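## Task

Move the white radish and the tomato out of the pan and fully into the bag, between its two layers. At the end every other item, including the white ball, must still be in the pan. The filled part of the bag must rest on the table. No more than one corner of the bag may lie on an arm's base, no part of the bag may be inside the pan, and none may stick out beyond the table edge by more than about a finger's width.

## Robot and tools

Robot: two six-joint arms, left_arm and right_arm, each ending in a parallel gripper. In every row and every per-joint list the joint order is waist, shoulder, elbow, wrist pitch, wrist yaw, wrist roll. Stated ranges in rad: waist -2.618 to 3.054, shoulder 0.000 to 3.142, elbow 0.000 to 3.142, wrist pitch -1.571 to 1.571, wrist yaw -1.571 to 1.571, wrist roll -2.094 to 2.094. A real end may differ from these by up to 0.059 rad.

Frames: the scene frame has its origin at table-top height, midway between the nominal bases. +z is up, +x points out over the table, and left_arm sits on the +y side. Image left and right do not match arm names. Calibrated bases in the scene frame: left_arm at (-0.019, +0.343, +0.033) m with quat_wxyz (+1.000, 0, 0, -0.008); right_arm at (-0.046, -0.254, +0.023) m with quat_wxyz (+1.000, 0, 0, +0.016). For both, up is +z in the base frame. Each arm reports its hand pose, and pose of its wrist camera, in its own base frame. Fixed cameras and the table use the scene frame. The gripper fingers point along its +z and open along its y. end_effector_position is the point between the pads, about 1 cm short of the tips. Reported poses may be off by a few cm, more at long reach.

Row layout (both motion tools): one flat list of 14 numbers covering both arms, each in [-1, 1]. Slots 1-6 are left_arm joint offsets and slot 7 is its opening. Slots 8-13 are right_arm joint offsets and slot 14 is its opening. Joint slots are offsets, not poses. They are measured from the Joint targets line as it stood when the action or move began, not from the previous row. Scale: 1.0 equals 2.224 rad for waist, shoulder and elbow, and 8.485 rad for the three wrist joints. Sending the same offset again moves further. The opening slot is absolute: +1 fully open, -1 closed. Mid values send the fingers to where grip_measured reads that number. To keep a gripper unchanged, resend its current command, since 0 is itself a command. Zeros in an arm's joint slots re-command its current targets.

execute_actions(actions, cameras): actions is a list of actions. Each action is a list of 1 to 15 rows, one row per 1/30 s step. A short action holds its last row to fill 15 steps. An empty list just reports state and images. An action is refused for both arms if a joint would end more than 0.059 rad beyond its stated range. The whole call is refused if its first action fails that check or any action is malformed. A joint pushed past its real end stops there and the result may note "joint sent to its limit".

move(target, speed, blend, opening_speed, blocking, cameras): target is a single 14-number row or a list of up to 15 rows. Every row's offsets count from the same starting Joint targets. All joints travel together, so grippers trace curves. speed is in rad/s for the joint with the longest travel, from 0.01 to 12.57, default 0.5. It can be one value or one per target. blend is in rad and rounds corners at intermediate targets. opening_speed is the rate of change on the -1..+1 scale per second, at least 0.2; use a low value to close gently on soft or fragile items. A path takes 0.5 to 10 s. The first target's opening is sent at the start, and later ones on arrival once at rest. blocking=false returns early while the move continues. The move: line reports done, off_target, moving, held or fault, and limits=held if steps were withheld. done or off_target does not tell you about contact. Paths ignore obstacles and the other arm.

wait(seconds 0 to 10) lets time pass with the last commands held. stop() brakes a running move and needs some room to do so. zoom_image(camera, region [x0,y0,x1,y1] pixels, top-left origin, at most 504x504) enlarges part of a camera's newest image. finished_scene(scene) ends the current scene for good.

Results: Joint positions and Joint velocities list each arm's joints (rad, rad/s) plus the pad gap (m; 0.094 open). "within noise" means the velocities are effectively zero. Joint targets is the base for your next offsets. Tool commands shows gripper commands. "joint command not followed" means the clearance check altered some steps. Joint torques include gravity, have per-arm offsets, and joints 1-3 wrap at ±28 N m. grip_measured may read up to 2.7 mm wide when empty, and narrower than a squeezed part. Full force starts about 0.05 below the touch reading (0.11+ for small or round items). To release, command well above grip_measured.

Motion limits: per step, a target may lead its measured angle by at most 0.339 rad (big joints) or 2.2 rad (wrist). Targets that would move the gripper over 200 mm are scaled back. Large moves may need several actions. Friction and load can leave joints short. If an arm is stuck pushing, command its targets back past its positions.

Cameras: cam_head_left, cam_head_right, cam_high, cam_low, cam_left_wrist, cam_right_wrist, each 896x504. The cameras argument picks which ones; [] gives none, and an unknown name invalidates the call.

Avoid: objects leaving the table, dropping or releasing moving items, fast impacts, hard presses, and any contact or grip between the two arms, which can fail the scene. Loose items may get pushed occasionally. Sustained holding, stretching or pushing heats motors: MOTOR HOT appears at 75 °C, at 90 °C the arm folds and idles, and at 100 °C it goes limp.

Each tool is called after ">>>" by a JSON object that holds its "method" and its "body", one argument or row to a line.

## Session

>>> {"method": "execute_actions", "body": {
  "actions": []
}}

Scene clock: 0.00 s.
left_arm: end_effector_position=(+0.4004, -0.0007, +0.0974) grip_measured=+1.000 end_effector_quat_wxyz=(+0.587, -0.029, +0.806, +0.069) | right_arm: end_effector_position=(+0.3897, -0.0329, +0.0731) grip_measured=+1.000 end_effector_quat_wxyz=(+0.525, +0.060, +0.848, -0.037)
Joint positions: left_arm=[-0.108 1.582 0.391 0.875 -0.249 0.001 0.094] | right_arm=[-0.048 1.537 0.415 0.659 0.083 0.041 0.094]
Joint velocities: within noise
Joint torques (N m): no reading
Heat: left arm: 25 °C; right arm: 28 °C.
Joint targets: left_arm=[-0.108 1.579 0.395 0.869 -0.249 0.001] | right_arm=[-0.048 1.527 0.425 0.672 0.084 0.041]
Tool commands: left_gripper/opening=+1.0 right_gripper/opening=+1.0

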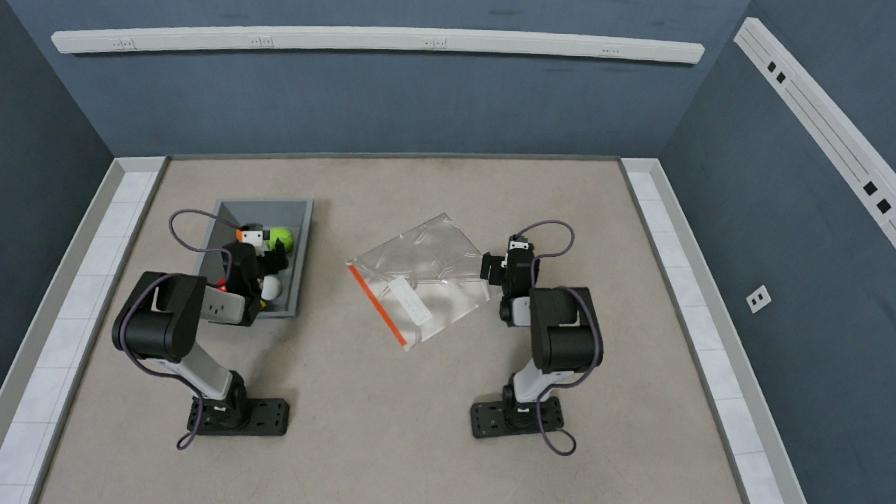

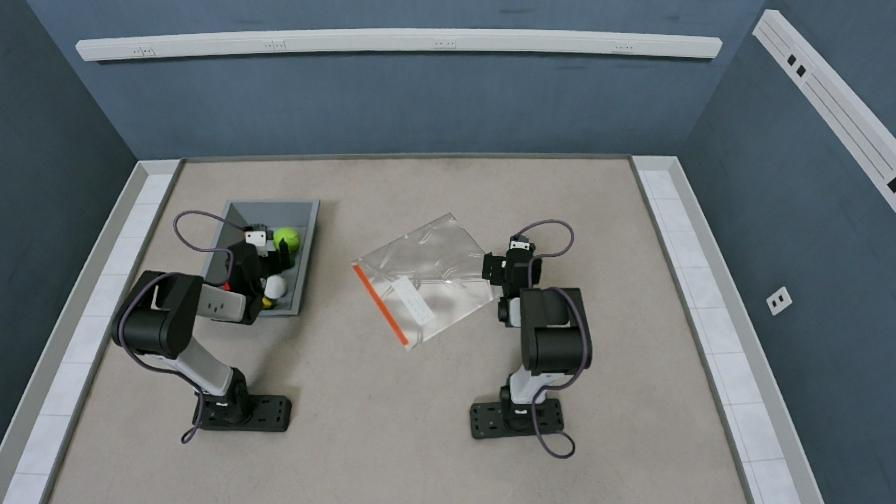

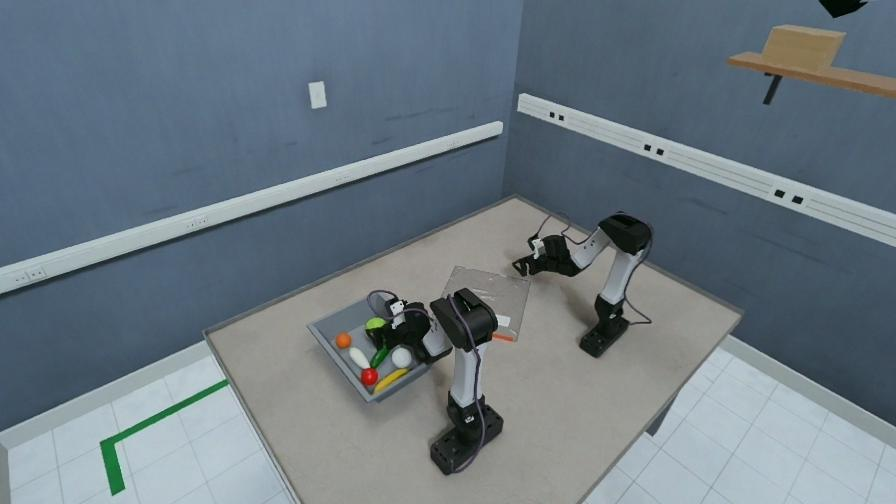

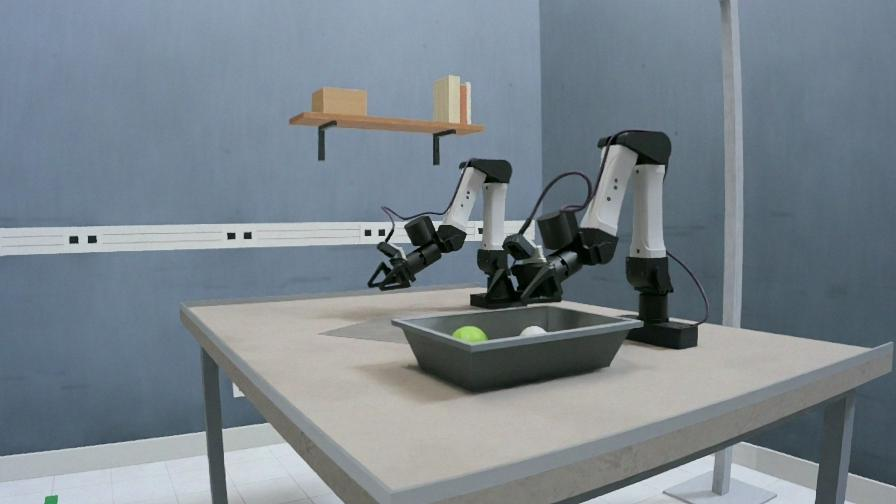

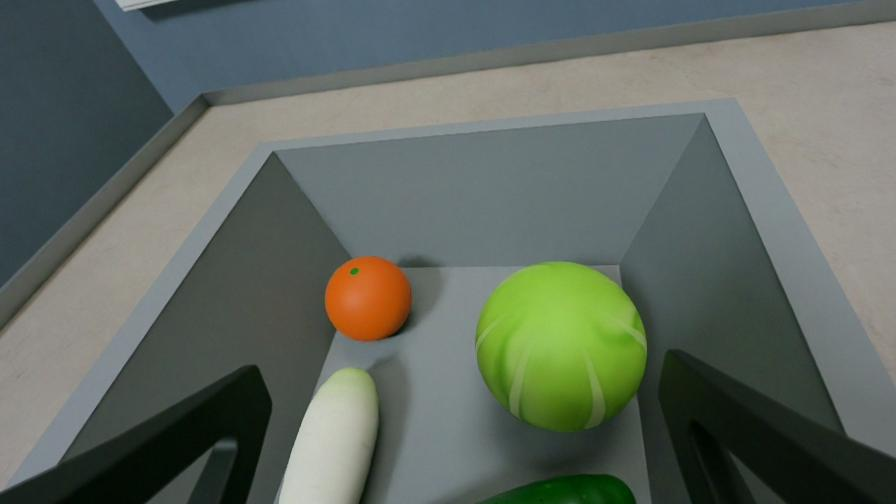

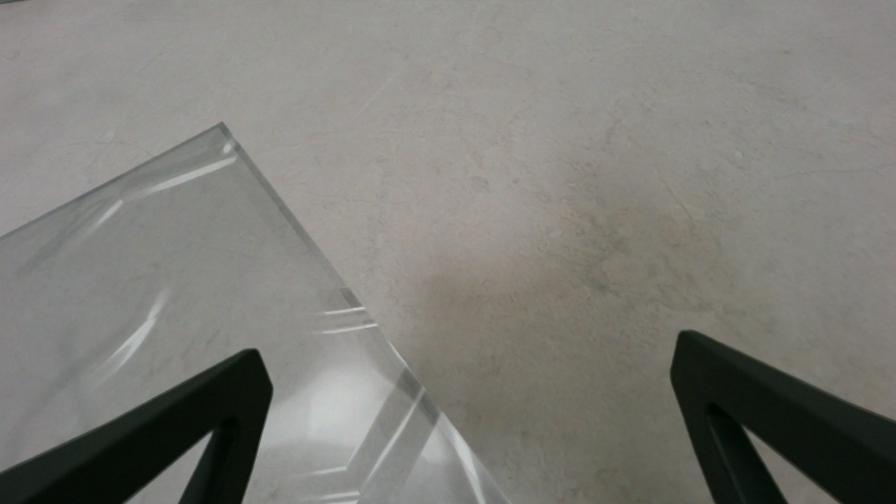

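>>> {"method": "zoom_image", "body": {
  "camera": "cam_head_left",
  "region": [320, 200, 510, 360]
}}

>>> {"method": "zoom_image", "body": {
  "camera": "cam_high",
  "region": [300, 250, 560, 410]
}}

>>> {"method": "zoom_image", "body": {
  "camera": "cam_low",
  "region": [300, 270, 460, 360]
}}

Scaled by 2.653 from the camera's 896x504 image, which has a finer 1280x720 frame.

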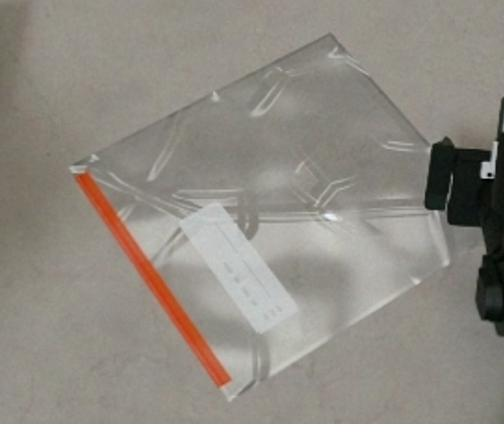

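Scaled by 1.938 from the camera's 896x504 image, which has a finer 1280x720 frame.

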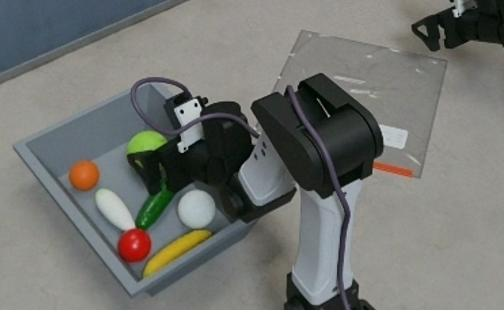

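Scaled by 3.150 from the camera's 896x504 image, which has a finer 1280x720 frame.

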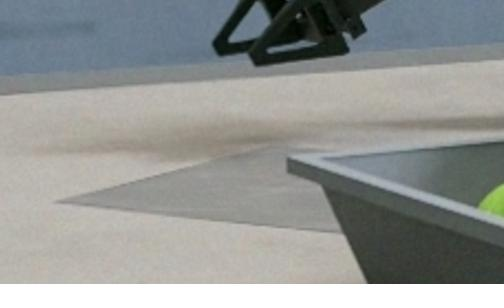

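>>> {"method": "move", "body": {
  "target": [
    [0,-0.0418,0.522,-0.2167,0.0293,0,1,0,-0.103,0.2136,-0.0318,-0.0099,-0.0048,1],
    [-0.3156,-0.0418,0.522,-0.2167,0.0293,0,1,-0.2023,-0.103,0.2136,-0.0318,-0.0099,-0.0048,1]
  ],
  "speed": 0.9
}}

Scene clock: 6.10 s.
left_arm: end_effector_position=(+0.2720, -0.2842, +0.2513) grip_measured=+1.000 end_effector_quat_wxyz=(+0.297, +0.373, +0.870, -0.124) | right_arm: end_effector_position=(+0.3937, -0.2128, +0.3027) grip_measured=+1.000 end_effector_quat_wxyz=(+0.667, +0.181, +0.704, -0.167)
Joint positions: left_arm=[-0.81 1.499 1.538 -0.954 -0.007 0.001 0.094] | right_arm=[-0.494 1.324 0.872 0.397 0.004 0.007 0.094]
Joint velocities: within noise
Joint torques (N m): left_arm=[0.27 -7.25 9.68 1.6 0.07 -0.05] | right_arm=[-0.23 -7.47 10.19 1.92 -0.07 -0.03]
Heat: left arm: 27 °C; right arm: 29 °C.
Joint targets: left_arm=[-0.810 1.486 1.556 -0.970 0.000 0.001] | right_arm=[-0.498 1.298 0.900 0.402 0.000 0.000]
move: done

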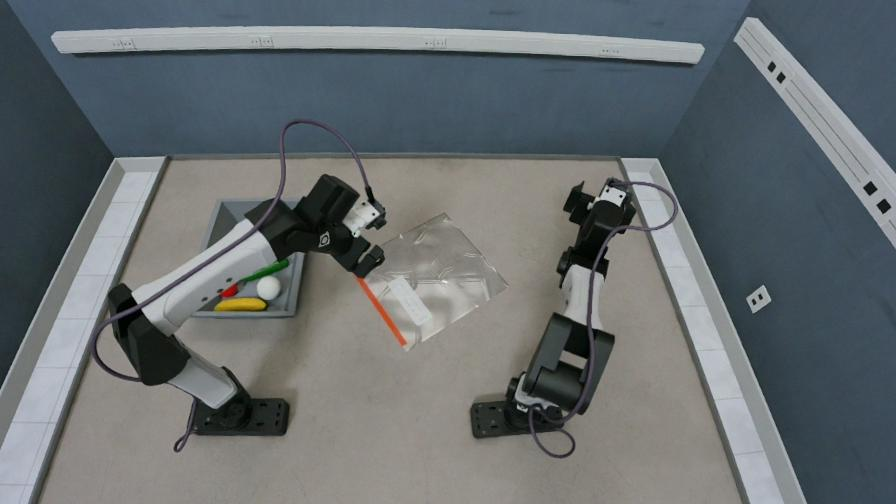

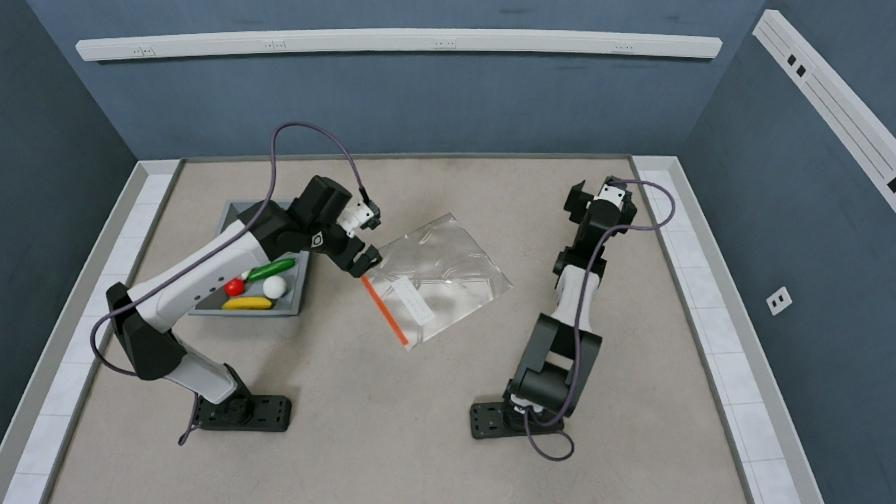

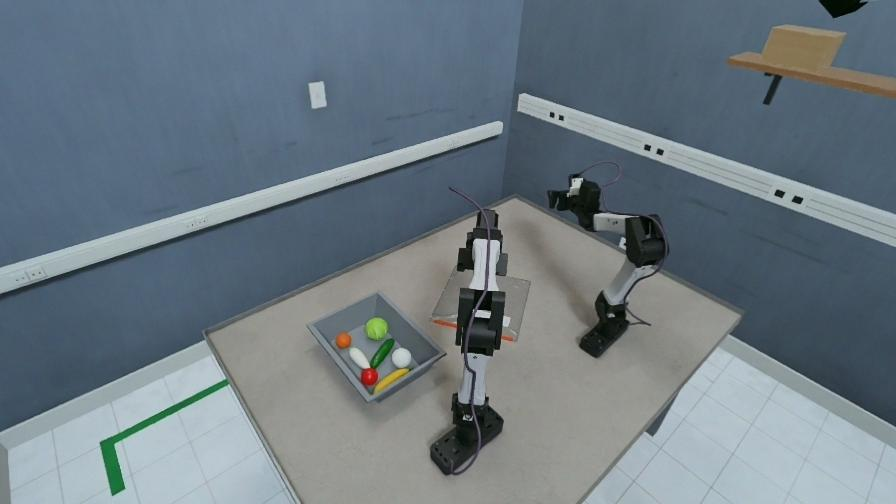

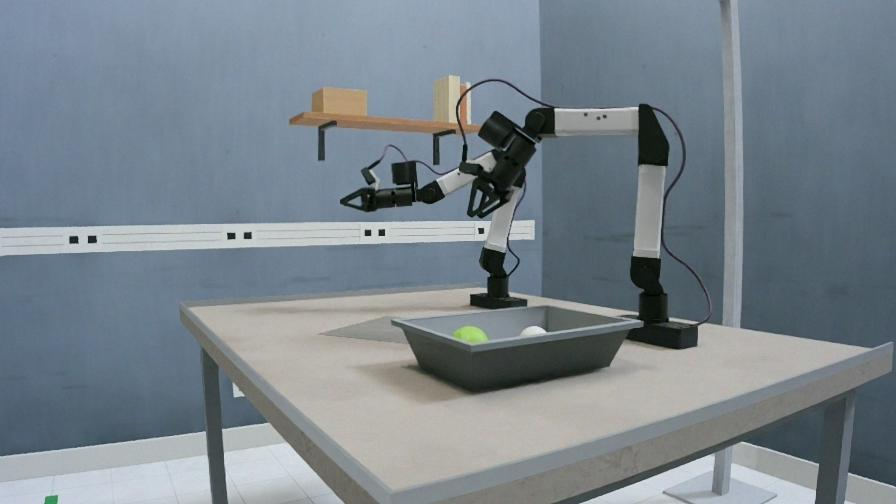

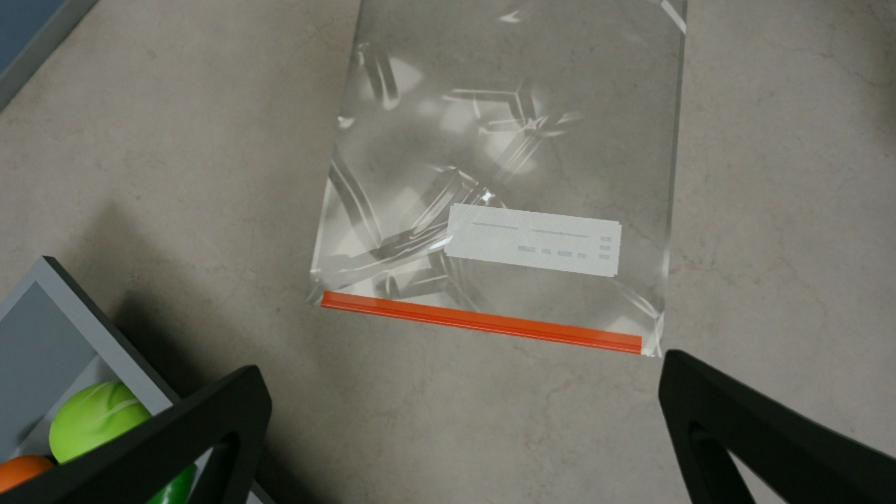

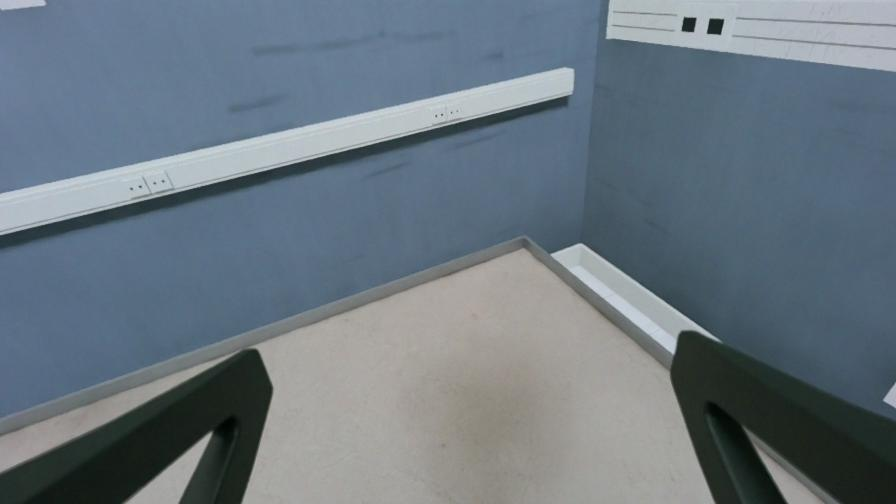

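>>> {"method": "zoom_image", "body": {
  "camera": "cam_left_wrist",
  "region": [270, 180, 500, 360]
}}

>>> {"method": "zoom_image", "body": {
  "camera": "cam_left_wrist",
  "region": [500, 200, 720, 380]
}}

>>> {"method": "zoom_image", "body": {
  "camera": "cam_left_wrist",
  "region": [320, 0, 720, 200]
}}

Scaled by 2.191 from the camera's 896x504 image, which has a finer 1280x720 frame.

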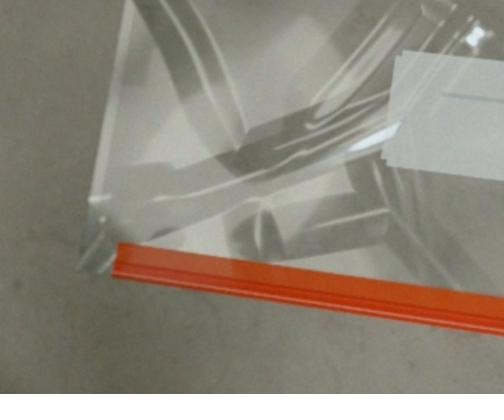

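Scaled by 2.291 from the camera's 896x504 image, which has a finer 1280x720 frame.

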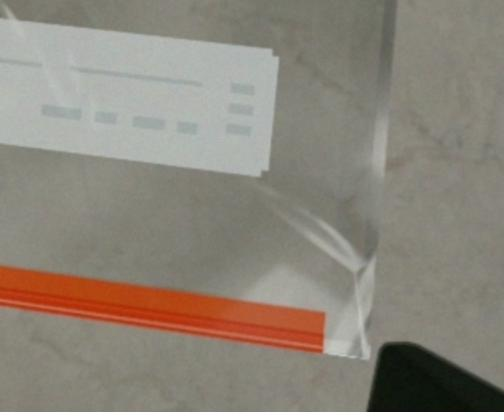

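Scaled by 1.260 from the camera's 896x504 image, which has a finer 1280x720 frame.

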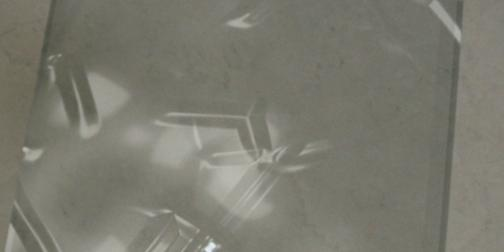

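>>> {"method": "move", "body": {
  "target": [
    [0.027,-0.2185,-0.205,0.008,0,0,1,0,0.2707,0.5845,-0.2203,0,0.2051,0.8],
    [0.027,-0.2185,-0.205,0.008,0,0,1,0.5697,0.2707,0.5845,-0.2203,0,0.2051,0.8],
    [0.027,-0.2185,-0.205,0.008,0,0,1,0.5697,0.5414,0.6736,-0.2203,0,0.2051,0.8]
  ],
  "speed": 0.8
}}

Scene clock: 13.93 s.
left_arm: end_effector_position=(+0.2099, -0.1964, +0.2448) grip_measured=+1.000 end_effector_quat_wxyz=(+0.349, +0.342, +0.862, -0.135) | right_arm: end_effector_position=(+0.3412, +0.3330, +0.0530) grip_measured=+0.801 end_effector_quat_wxyz=(-0.004, +0.462, +0.887, -0.011)
Joint positions: left_arm=[-0.756 1.009 1.113 -0.908 -0.007 0.001 0.094] | right_arm=[0.773 2.503 2.373 -1.465 -0.001 1.734 0.085]
Joint velocities: within noise
Joint torques (N m): left_arm=[0.73 -2.84 6.63 2.01 0.06 -0.06] | right_arm=[-0.28 -12.96 8.31 0.12 0.03 0.12]
Heat: left arm: 28 °C; right arm: 30 °C.
Joint targets: left_arm=[-0.750 1.000 1.100 -0.902 0.000 0.001] | right_arm=[0.770 2.502 2.399 -1.467 0.000 1.740]
move: done

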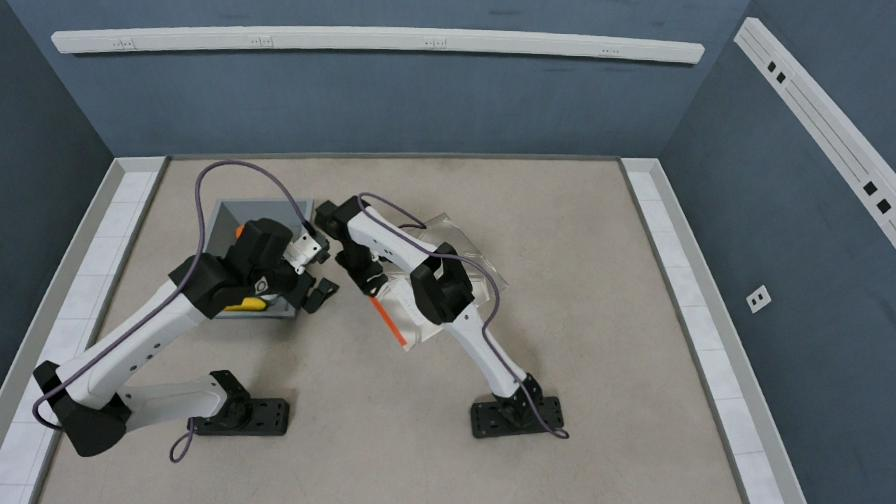

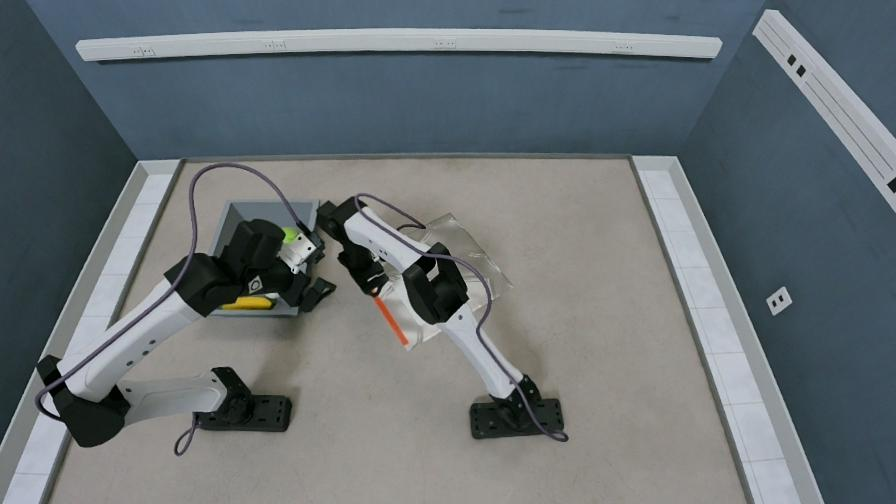

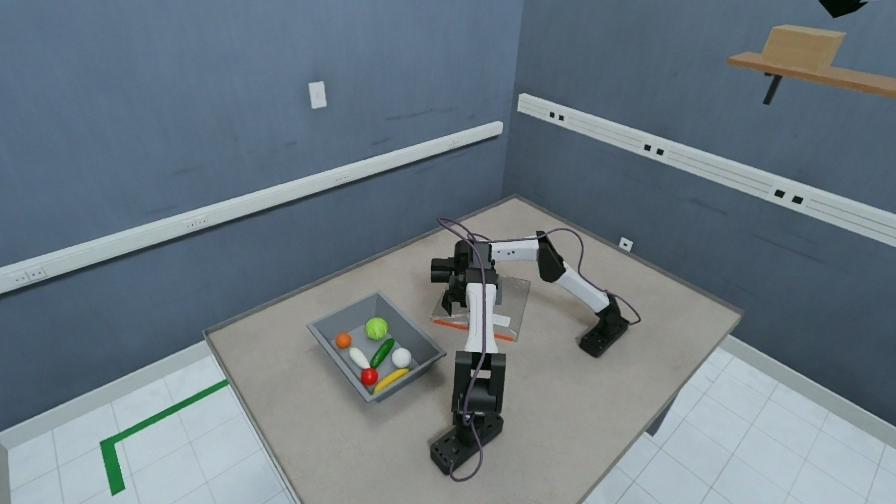

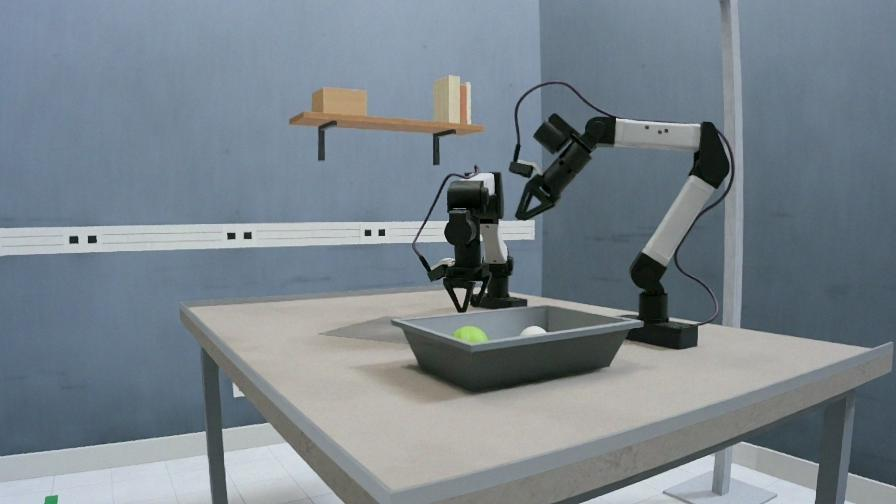

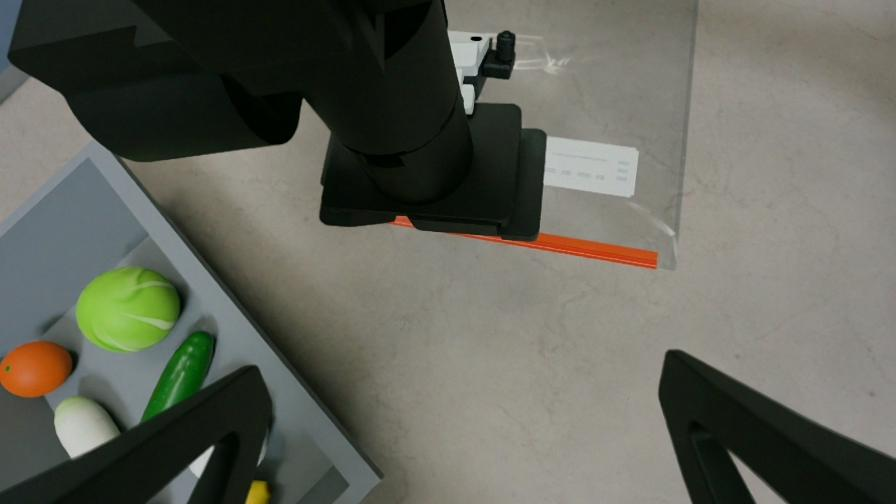

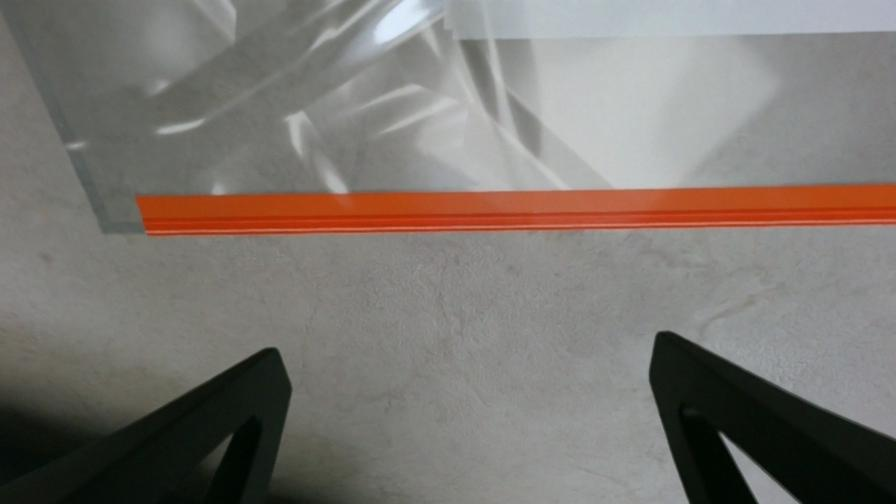

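>>> {"method": "move", "body": {
  "target": [0,0,0,0,0,0,1,-0.0,-0.0103,-0.072,0.0185,0,0,0.8],
  "speed": 0.4,
  "cameras": ["cam_left_wrist","cam_right_wrist","cam_low","cam_high"]
}}

>>> {"method": "zoom_image", "body": {
  "camera": "cam_low",
  "region": [380, 220, 580, 360]
}}

Scene clock: 17.33 s.
left_arm: end_effector_position=(+0.2100, -0.1965, +0.2449) grip_measured=+1.000 end_effector_quat_wxyz=(+0.349, +0.342, +0.862, -0.135) | right_arm: end_effector_position=(+0.3448, +0.3364, +0.0197) grip_measured=+0.801 end_effector_quat_wxyz=(-0.002, +0.462, +0.887, -0.005)
Joint positions: left_arm=[-0.756 1.009 1.113 -0.907 -0.007 0.001 0.094] | right_arm=[0.773 2.503 2.241 -1.319 -0.001 1.734 0.085]
Joint velocities: within noise
Joint torques (N m): left_arm=[0.73 -2.81 6.68 2.01 0.07 -0.05] | right_arm=[-0.28 -14.94 5.65 0.29 0.03 0.11]
Heat: left arm: 28 °C; right arm: 31 °C.
Joint targets: left_arm=[-0.750 1.000 1.100 -0.902 0.000 0.001] | right_arm=[0.770 2.479 2.238 -1.310 0.000 1.740]
move: done
Images, in order (width x height): cam_high 896x504, cam_low 896x504, cam_left_wrist 896x504, cam_right_wrist 896x504.

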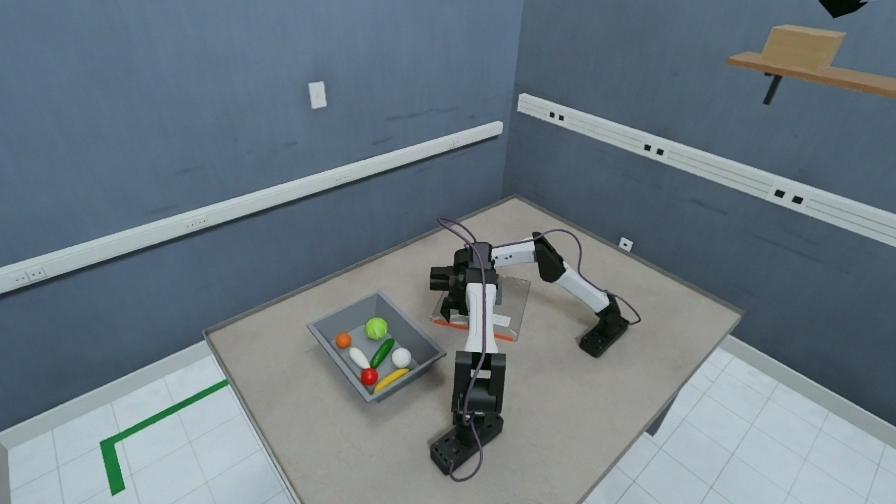

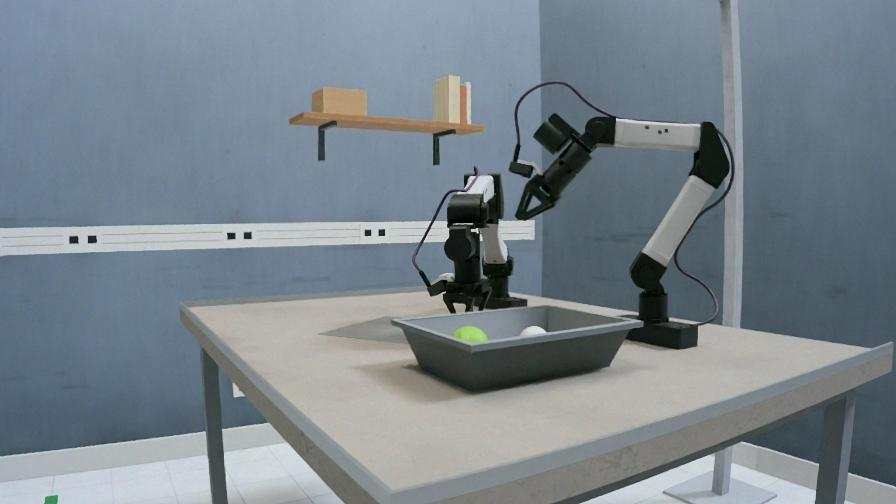

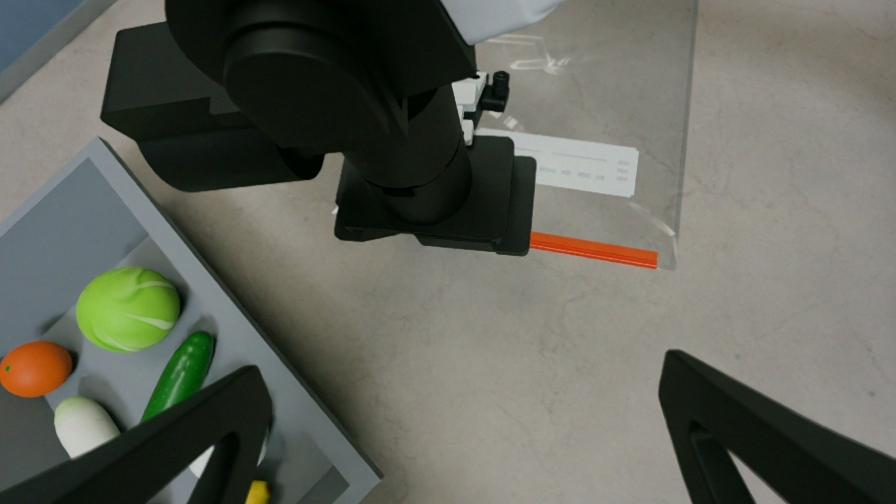

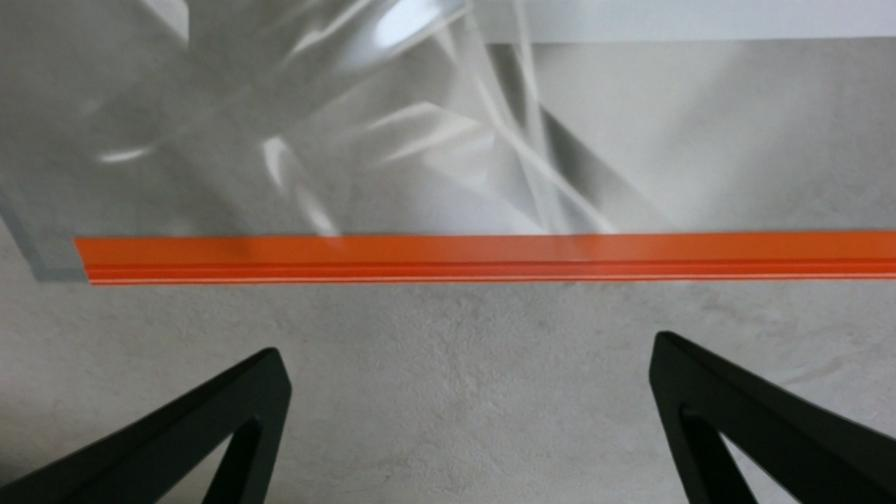

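Scaled by 2.520 from the camera's 896x504 image, which has a finer 1280x720 frame.

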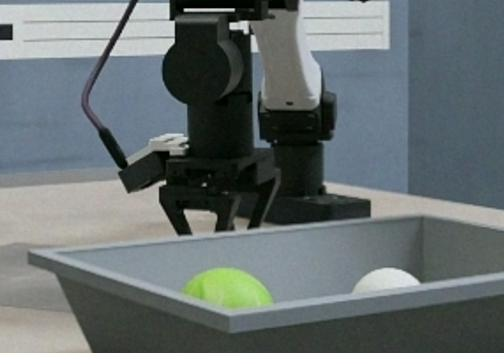

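>>> {"method": "move", "body": {
  "target": [
    [0,0,0,0,0,0,1,-0.0171,0,0,0,0,0.0045,0.8],
    [0,0,0,0,0,0,1,-0.0171,-0.0067,-0.0481,0.0108,0,0.0045,0.8]
  ],
  "speed": 0.3,
  "cameras": ["cam_left_wrist","cam_right_wrist","cam_low"]
}}

Scene clock: 18.83 s.
left_arm: end_effector_position=(+0.2100, -0.1965, +0.2449) grip_measured=+1.000 end_effector_quat_wxyz=(+0.349, +0.342, +0.862, -0.135) | right_arm: end_effector_position=(+0.3552, +0.3177, -0.0049) grip_measured=+0.801 end_effector_quat_wxyz=(-0.004, +0.498, +0.867, -0.011)
Joint positions: left_arm=[-0.756 1.009 1.113 -0.907 -0.007 0.001 0.094] | right_arm=[0.729 2.501 2.141 -1.233 -0.001 1.772 0.085]
Joint velocities: within noise
Joint torques (N m): left_arm=[0.72 -2.85 6.69 2.03 0.08 -0.05] | right_arm=[0.24 -16.35 4.92 0.23 0.03 0.13]
Heat: left arm: 28 °C; right arm: 33 °C.
Joint targets: left_arm=[-0.750 1.000 1.100 -0.902 0.000 0.001] | right_arm=[0.732 2.464 2.132 -1.218 0.000 1.779]
move: off_target (right_arm); right_arm: the shoulder is farthest, 0.037 rad from its target
Images, in order (width x height): cam_low 896x504, cam_left_wrist 896x504, cam_right_wrist 896x504.

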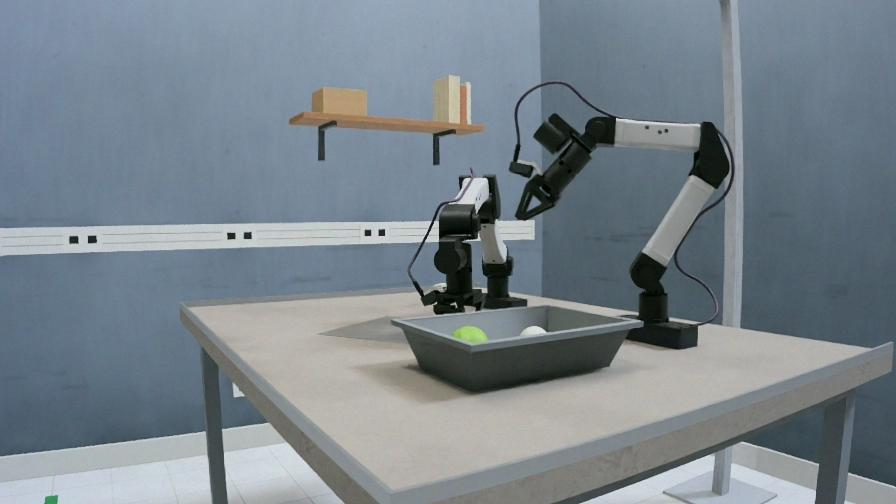

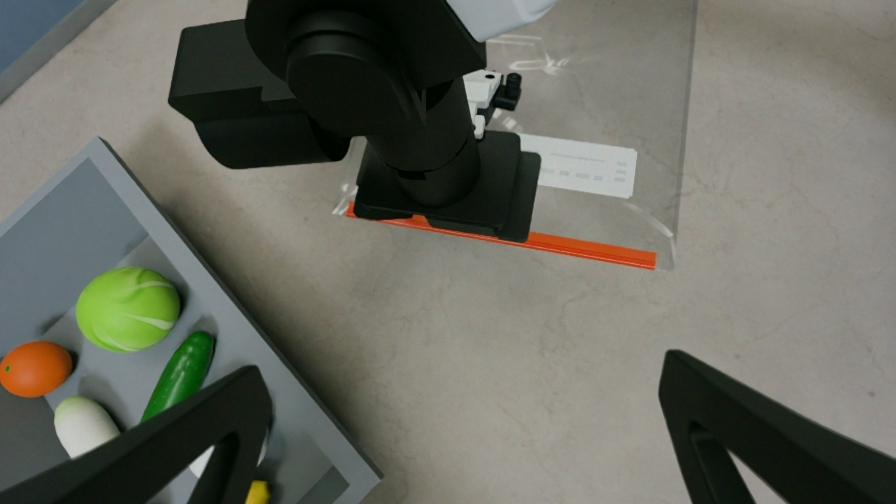

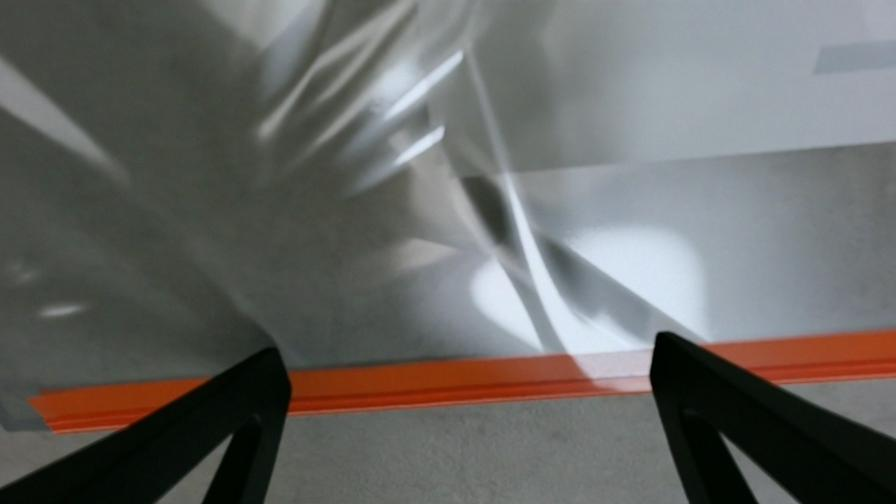

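>>> {"method": "move", "body": {
  "target": [0,0,0,0,0,0,1,0,0,0,0,0,0,-1],
  "opening_speed": 0.5,
  "cameras": ["cam_right_wrist"]
}}

Scene clock: 23.07 s.
left_arm: end_effector_position=(+0.2100, -0.1965, +0.2449) grip_measured=+1.000 end_effector_quat_wxyz=(+0.349, +0.342, +0.862, -0.135) | right_arm: end_effector_position=(+0.3570, +0.3192, -0.0052) grip_measured=-0.991 end_effector_quat_wxyz=(-0.002, +0.498, +0.867, -0.006)
Joint positions: left_arm=[-0.756 1.009 1.113 -0.907 -0.007 0.001 0.094] | right_arm=[0.729 2.501 2.14 -1.222 -0.001 1.772 0]
Joint velocities: within noise
Joint torques (N m): left_arm=[0.73 -2.82 6.68 2.01 0.08 -0.05] | right_arm=[0.25 -16.1 5.08 0.2 0.02 0.12]
Heat: left arm: 29 °C; right arm: 37 °C.
Joint targets: left_arm=[-0.750 1.000 1.100 -0.902 0.000 0.001] | right_arm=[0.732 2.464 2.132 -1.218 0.000 1.779]
move: off_target (right_arm); right_arm: the shoulder is farthest, 0.037 rad from its target
Images, in order (width x height): cam_right_wrist 896x504.

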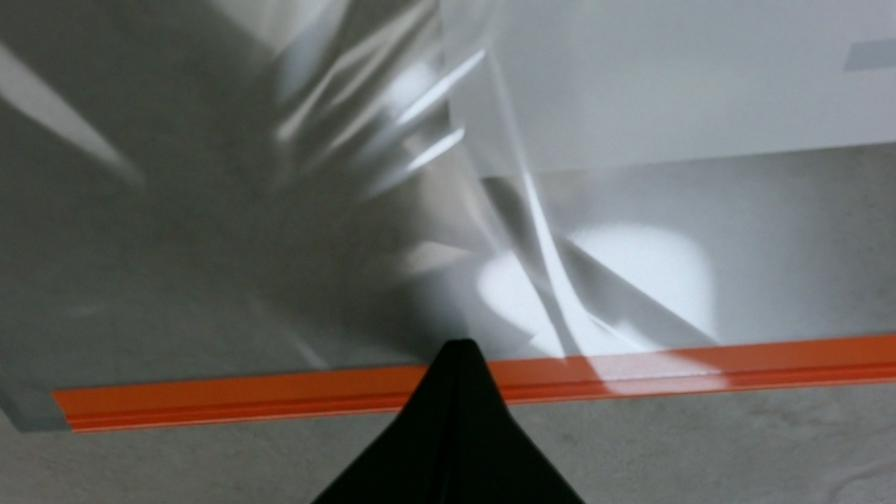

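>>> {"method": "move", "body": {
  "target": [
    [0,0,0,0,0,0,1,0,0,0,0,0,0,0],
    [0,0,0,0,0,0,1,0,-0.0034,-0.0241,0.0054,0,0,0]
  ],
  "speed": 0.2,
  "cameras": ["cam_right_wrist"]
}}

>>> {"method": "move", "body": {
  "target": [0,0,0,0,0,0,1,0,0,0,0,0,0,-1],
  "opening_speed": 0.5,
  "cameras": ["cam_right_wrist"]
}}

Scene clock: 24.57 s.
left_arm: end_effector_position=(+0.2100, -0.1965, +0.2449) grip_measured=+1.000 end_effector_quat_wxyz=(+0.349, +0.342, +0.862, -0.135) | right_arm: end_effector_position=(+0.3563, +0.3187, -0.0072) grip_measured=-0.001 end_effector_quat_wxyz=(+0.000, +0.498, +0.867, +0.000)
Joint positions: left_arm=[-0.756 1.009 1.113 -0.907 -0.007 0.001 0.094] | right_arm=[0.729 2.482 2.096 -1.186 -0.001 1.772 0.047]
Joint velocities: within noise
Joint torques (N m): left_arm=[0.73 -2.84 6.72 2.02 0.08 -0.05] | right_arm=[0.24 -14.9 4.23 0.31 0.03 0.12]
Heat: left arm: 29 °C; right arm: 38 °C.
Joint targets: left_arm=[-0.750 1.000 1.100 -0.902 0.000 0.001] | right_arm=[0.732 2.457 2.078 -1.172 0.000 1.779]
move: done
Images, in order (width x height): cam_right_wrist 896x504.

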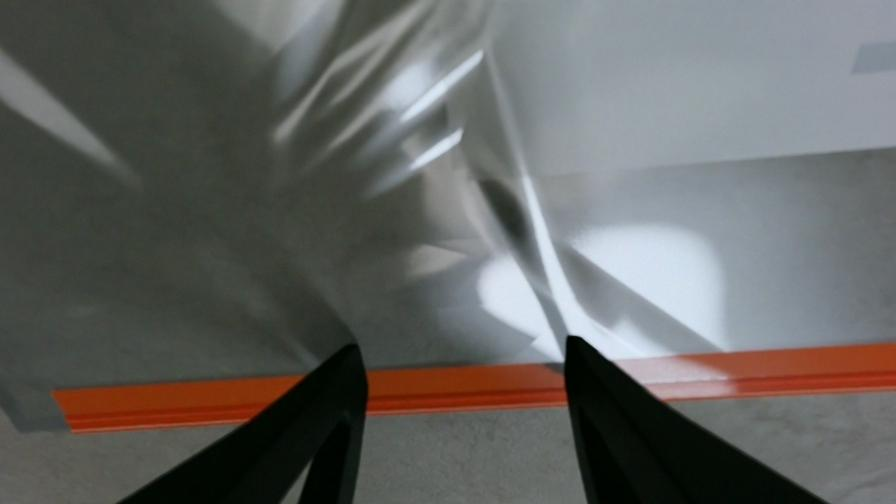

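Scene clock: 26.77 s.
left_arm: end_effector_position=(+0.2100, -0.1965, +0.2449) grip_measured=+1.000 end_effector_quat_wxyz=(+0.349, +0.342, +0.862, -0.135) | right_arm: end_effector_position=(+0.3604, +0.3223, -0.0074) grip_measured=-0.991 end_effector_quat_wxyz=(+0.003, +0.498, +0.867, +0.010)
Joint positions: left_arm=[-0.756 1.009 1.113 -0.907 -0.007 0.001 0.094] | right_arm=[0.729 2.482 2.095 -1.162 -0.001 1.772 0]
Joint velocities: within noise
Joint torques (N m): left_arm=[0.73 -2.8 6.69 2.02 0.08 -0.05] | right_arm=[0.25 -14.99 4.27 0.13 0.03 0.11]
Heat: left arm: 29 °C; right arm: 39 °C.
Joint targets: left_arm=[-0.750 1.000 1.100 -0.902 0.000 0.001] | right_arm=[0.732 2.457 2.078 -1.172 0.000 1.779]
move: done
Images, in order (width x height): cam_right_wrist 896x504.

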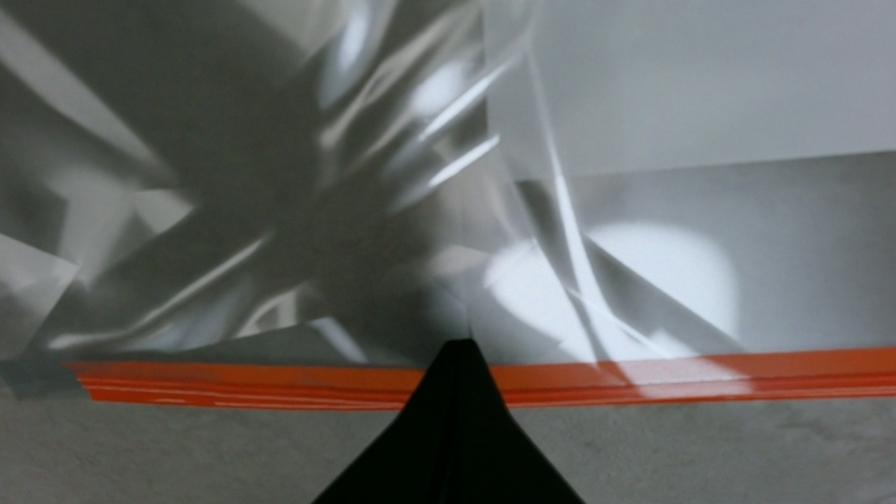

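>>> {"method": "move", "body": {
  "target": [0,0,0,0,0,0,1,0,0.0103,0.072,-0.0162,0,0,-1],
  "speed": 0.2,
  "cameras": ["cam_right_wrist","cam_left_wrist"]
}}

Scene clock: 28.37 s.
left_arm: end_effector_position=(+0.2100, -0.1965, +0.2449) grip_measured=+1.000 end_effector_quat_wxyz=(+0.349, +0.342, +0.862, -0.135) | right_arm: end_effector_position=(+0.3585, +0.3206, +0.0221) grip_measured=-0.991 end_effector_quat_wxyz=(+0.000, +0.498, +0.867, +0.000)
Joint positions: left_arm=[-0.756 1.009 1.113 -0.907 -0.007 0.001 0.094] | right_arm=[0.729 2.482 2.213 -1.301 -0.001 1.772 0]
Joint velocities: within noise
Joint torques (N m): left_arm=[0.73 -2.82 6.69 2.02 0.07 -0.06] | right_arm=[0.24 -13 8.29 0.08 0.03 0.12]
Heat: left arm: 29 °C; right arm: 39 °C.
Joint targets: left_arm=[-0.750 1.000 1.100 -0.902 0.000 0.001] | right_arm=[0.732 2.480 2.238 -1.310 0.000 1.779]
move: done
Images, in order (width x height): cam_left_wrist 896x504, cam_right_wrist 896x504.

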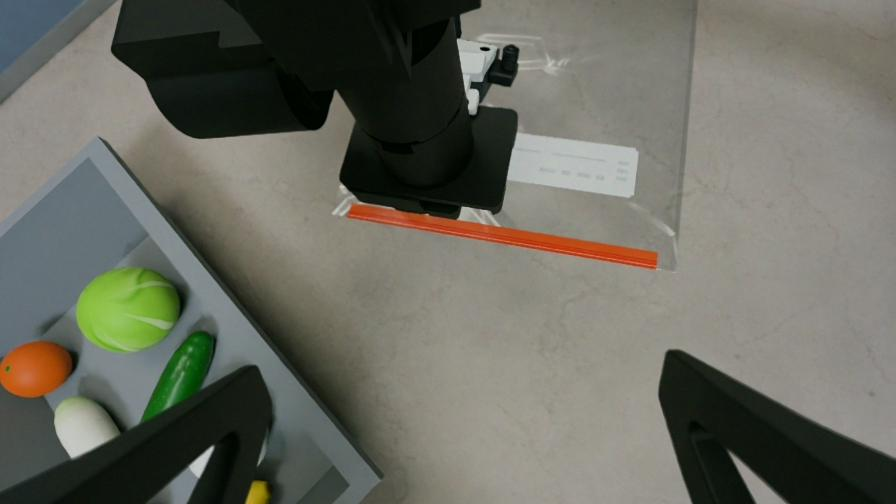

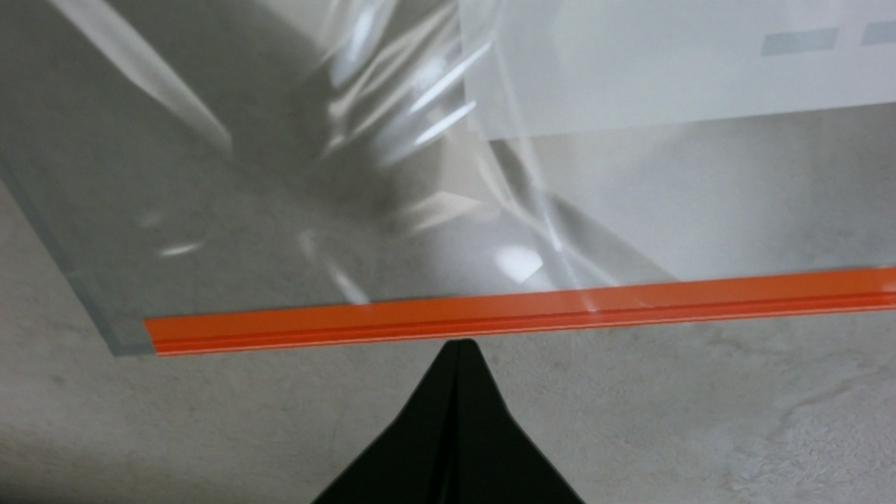

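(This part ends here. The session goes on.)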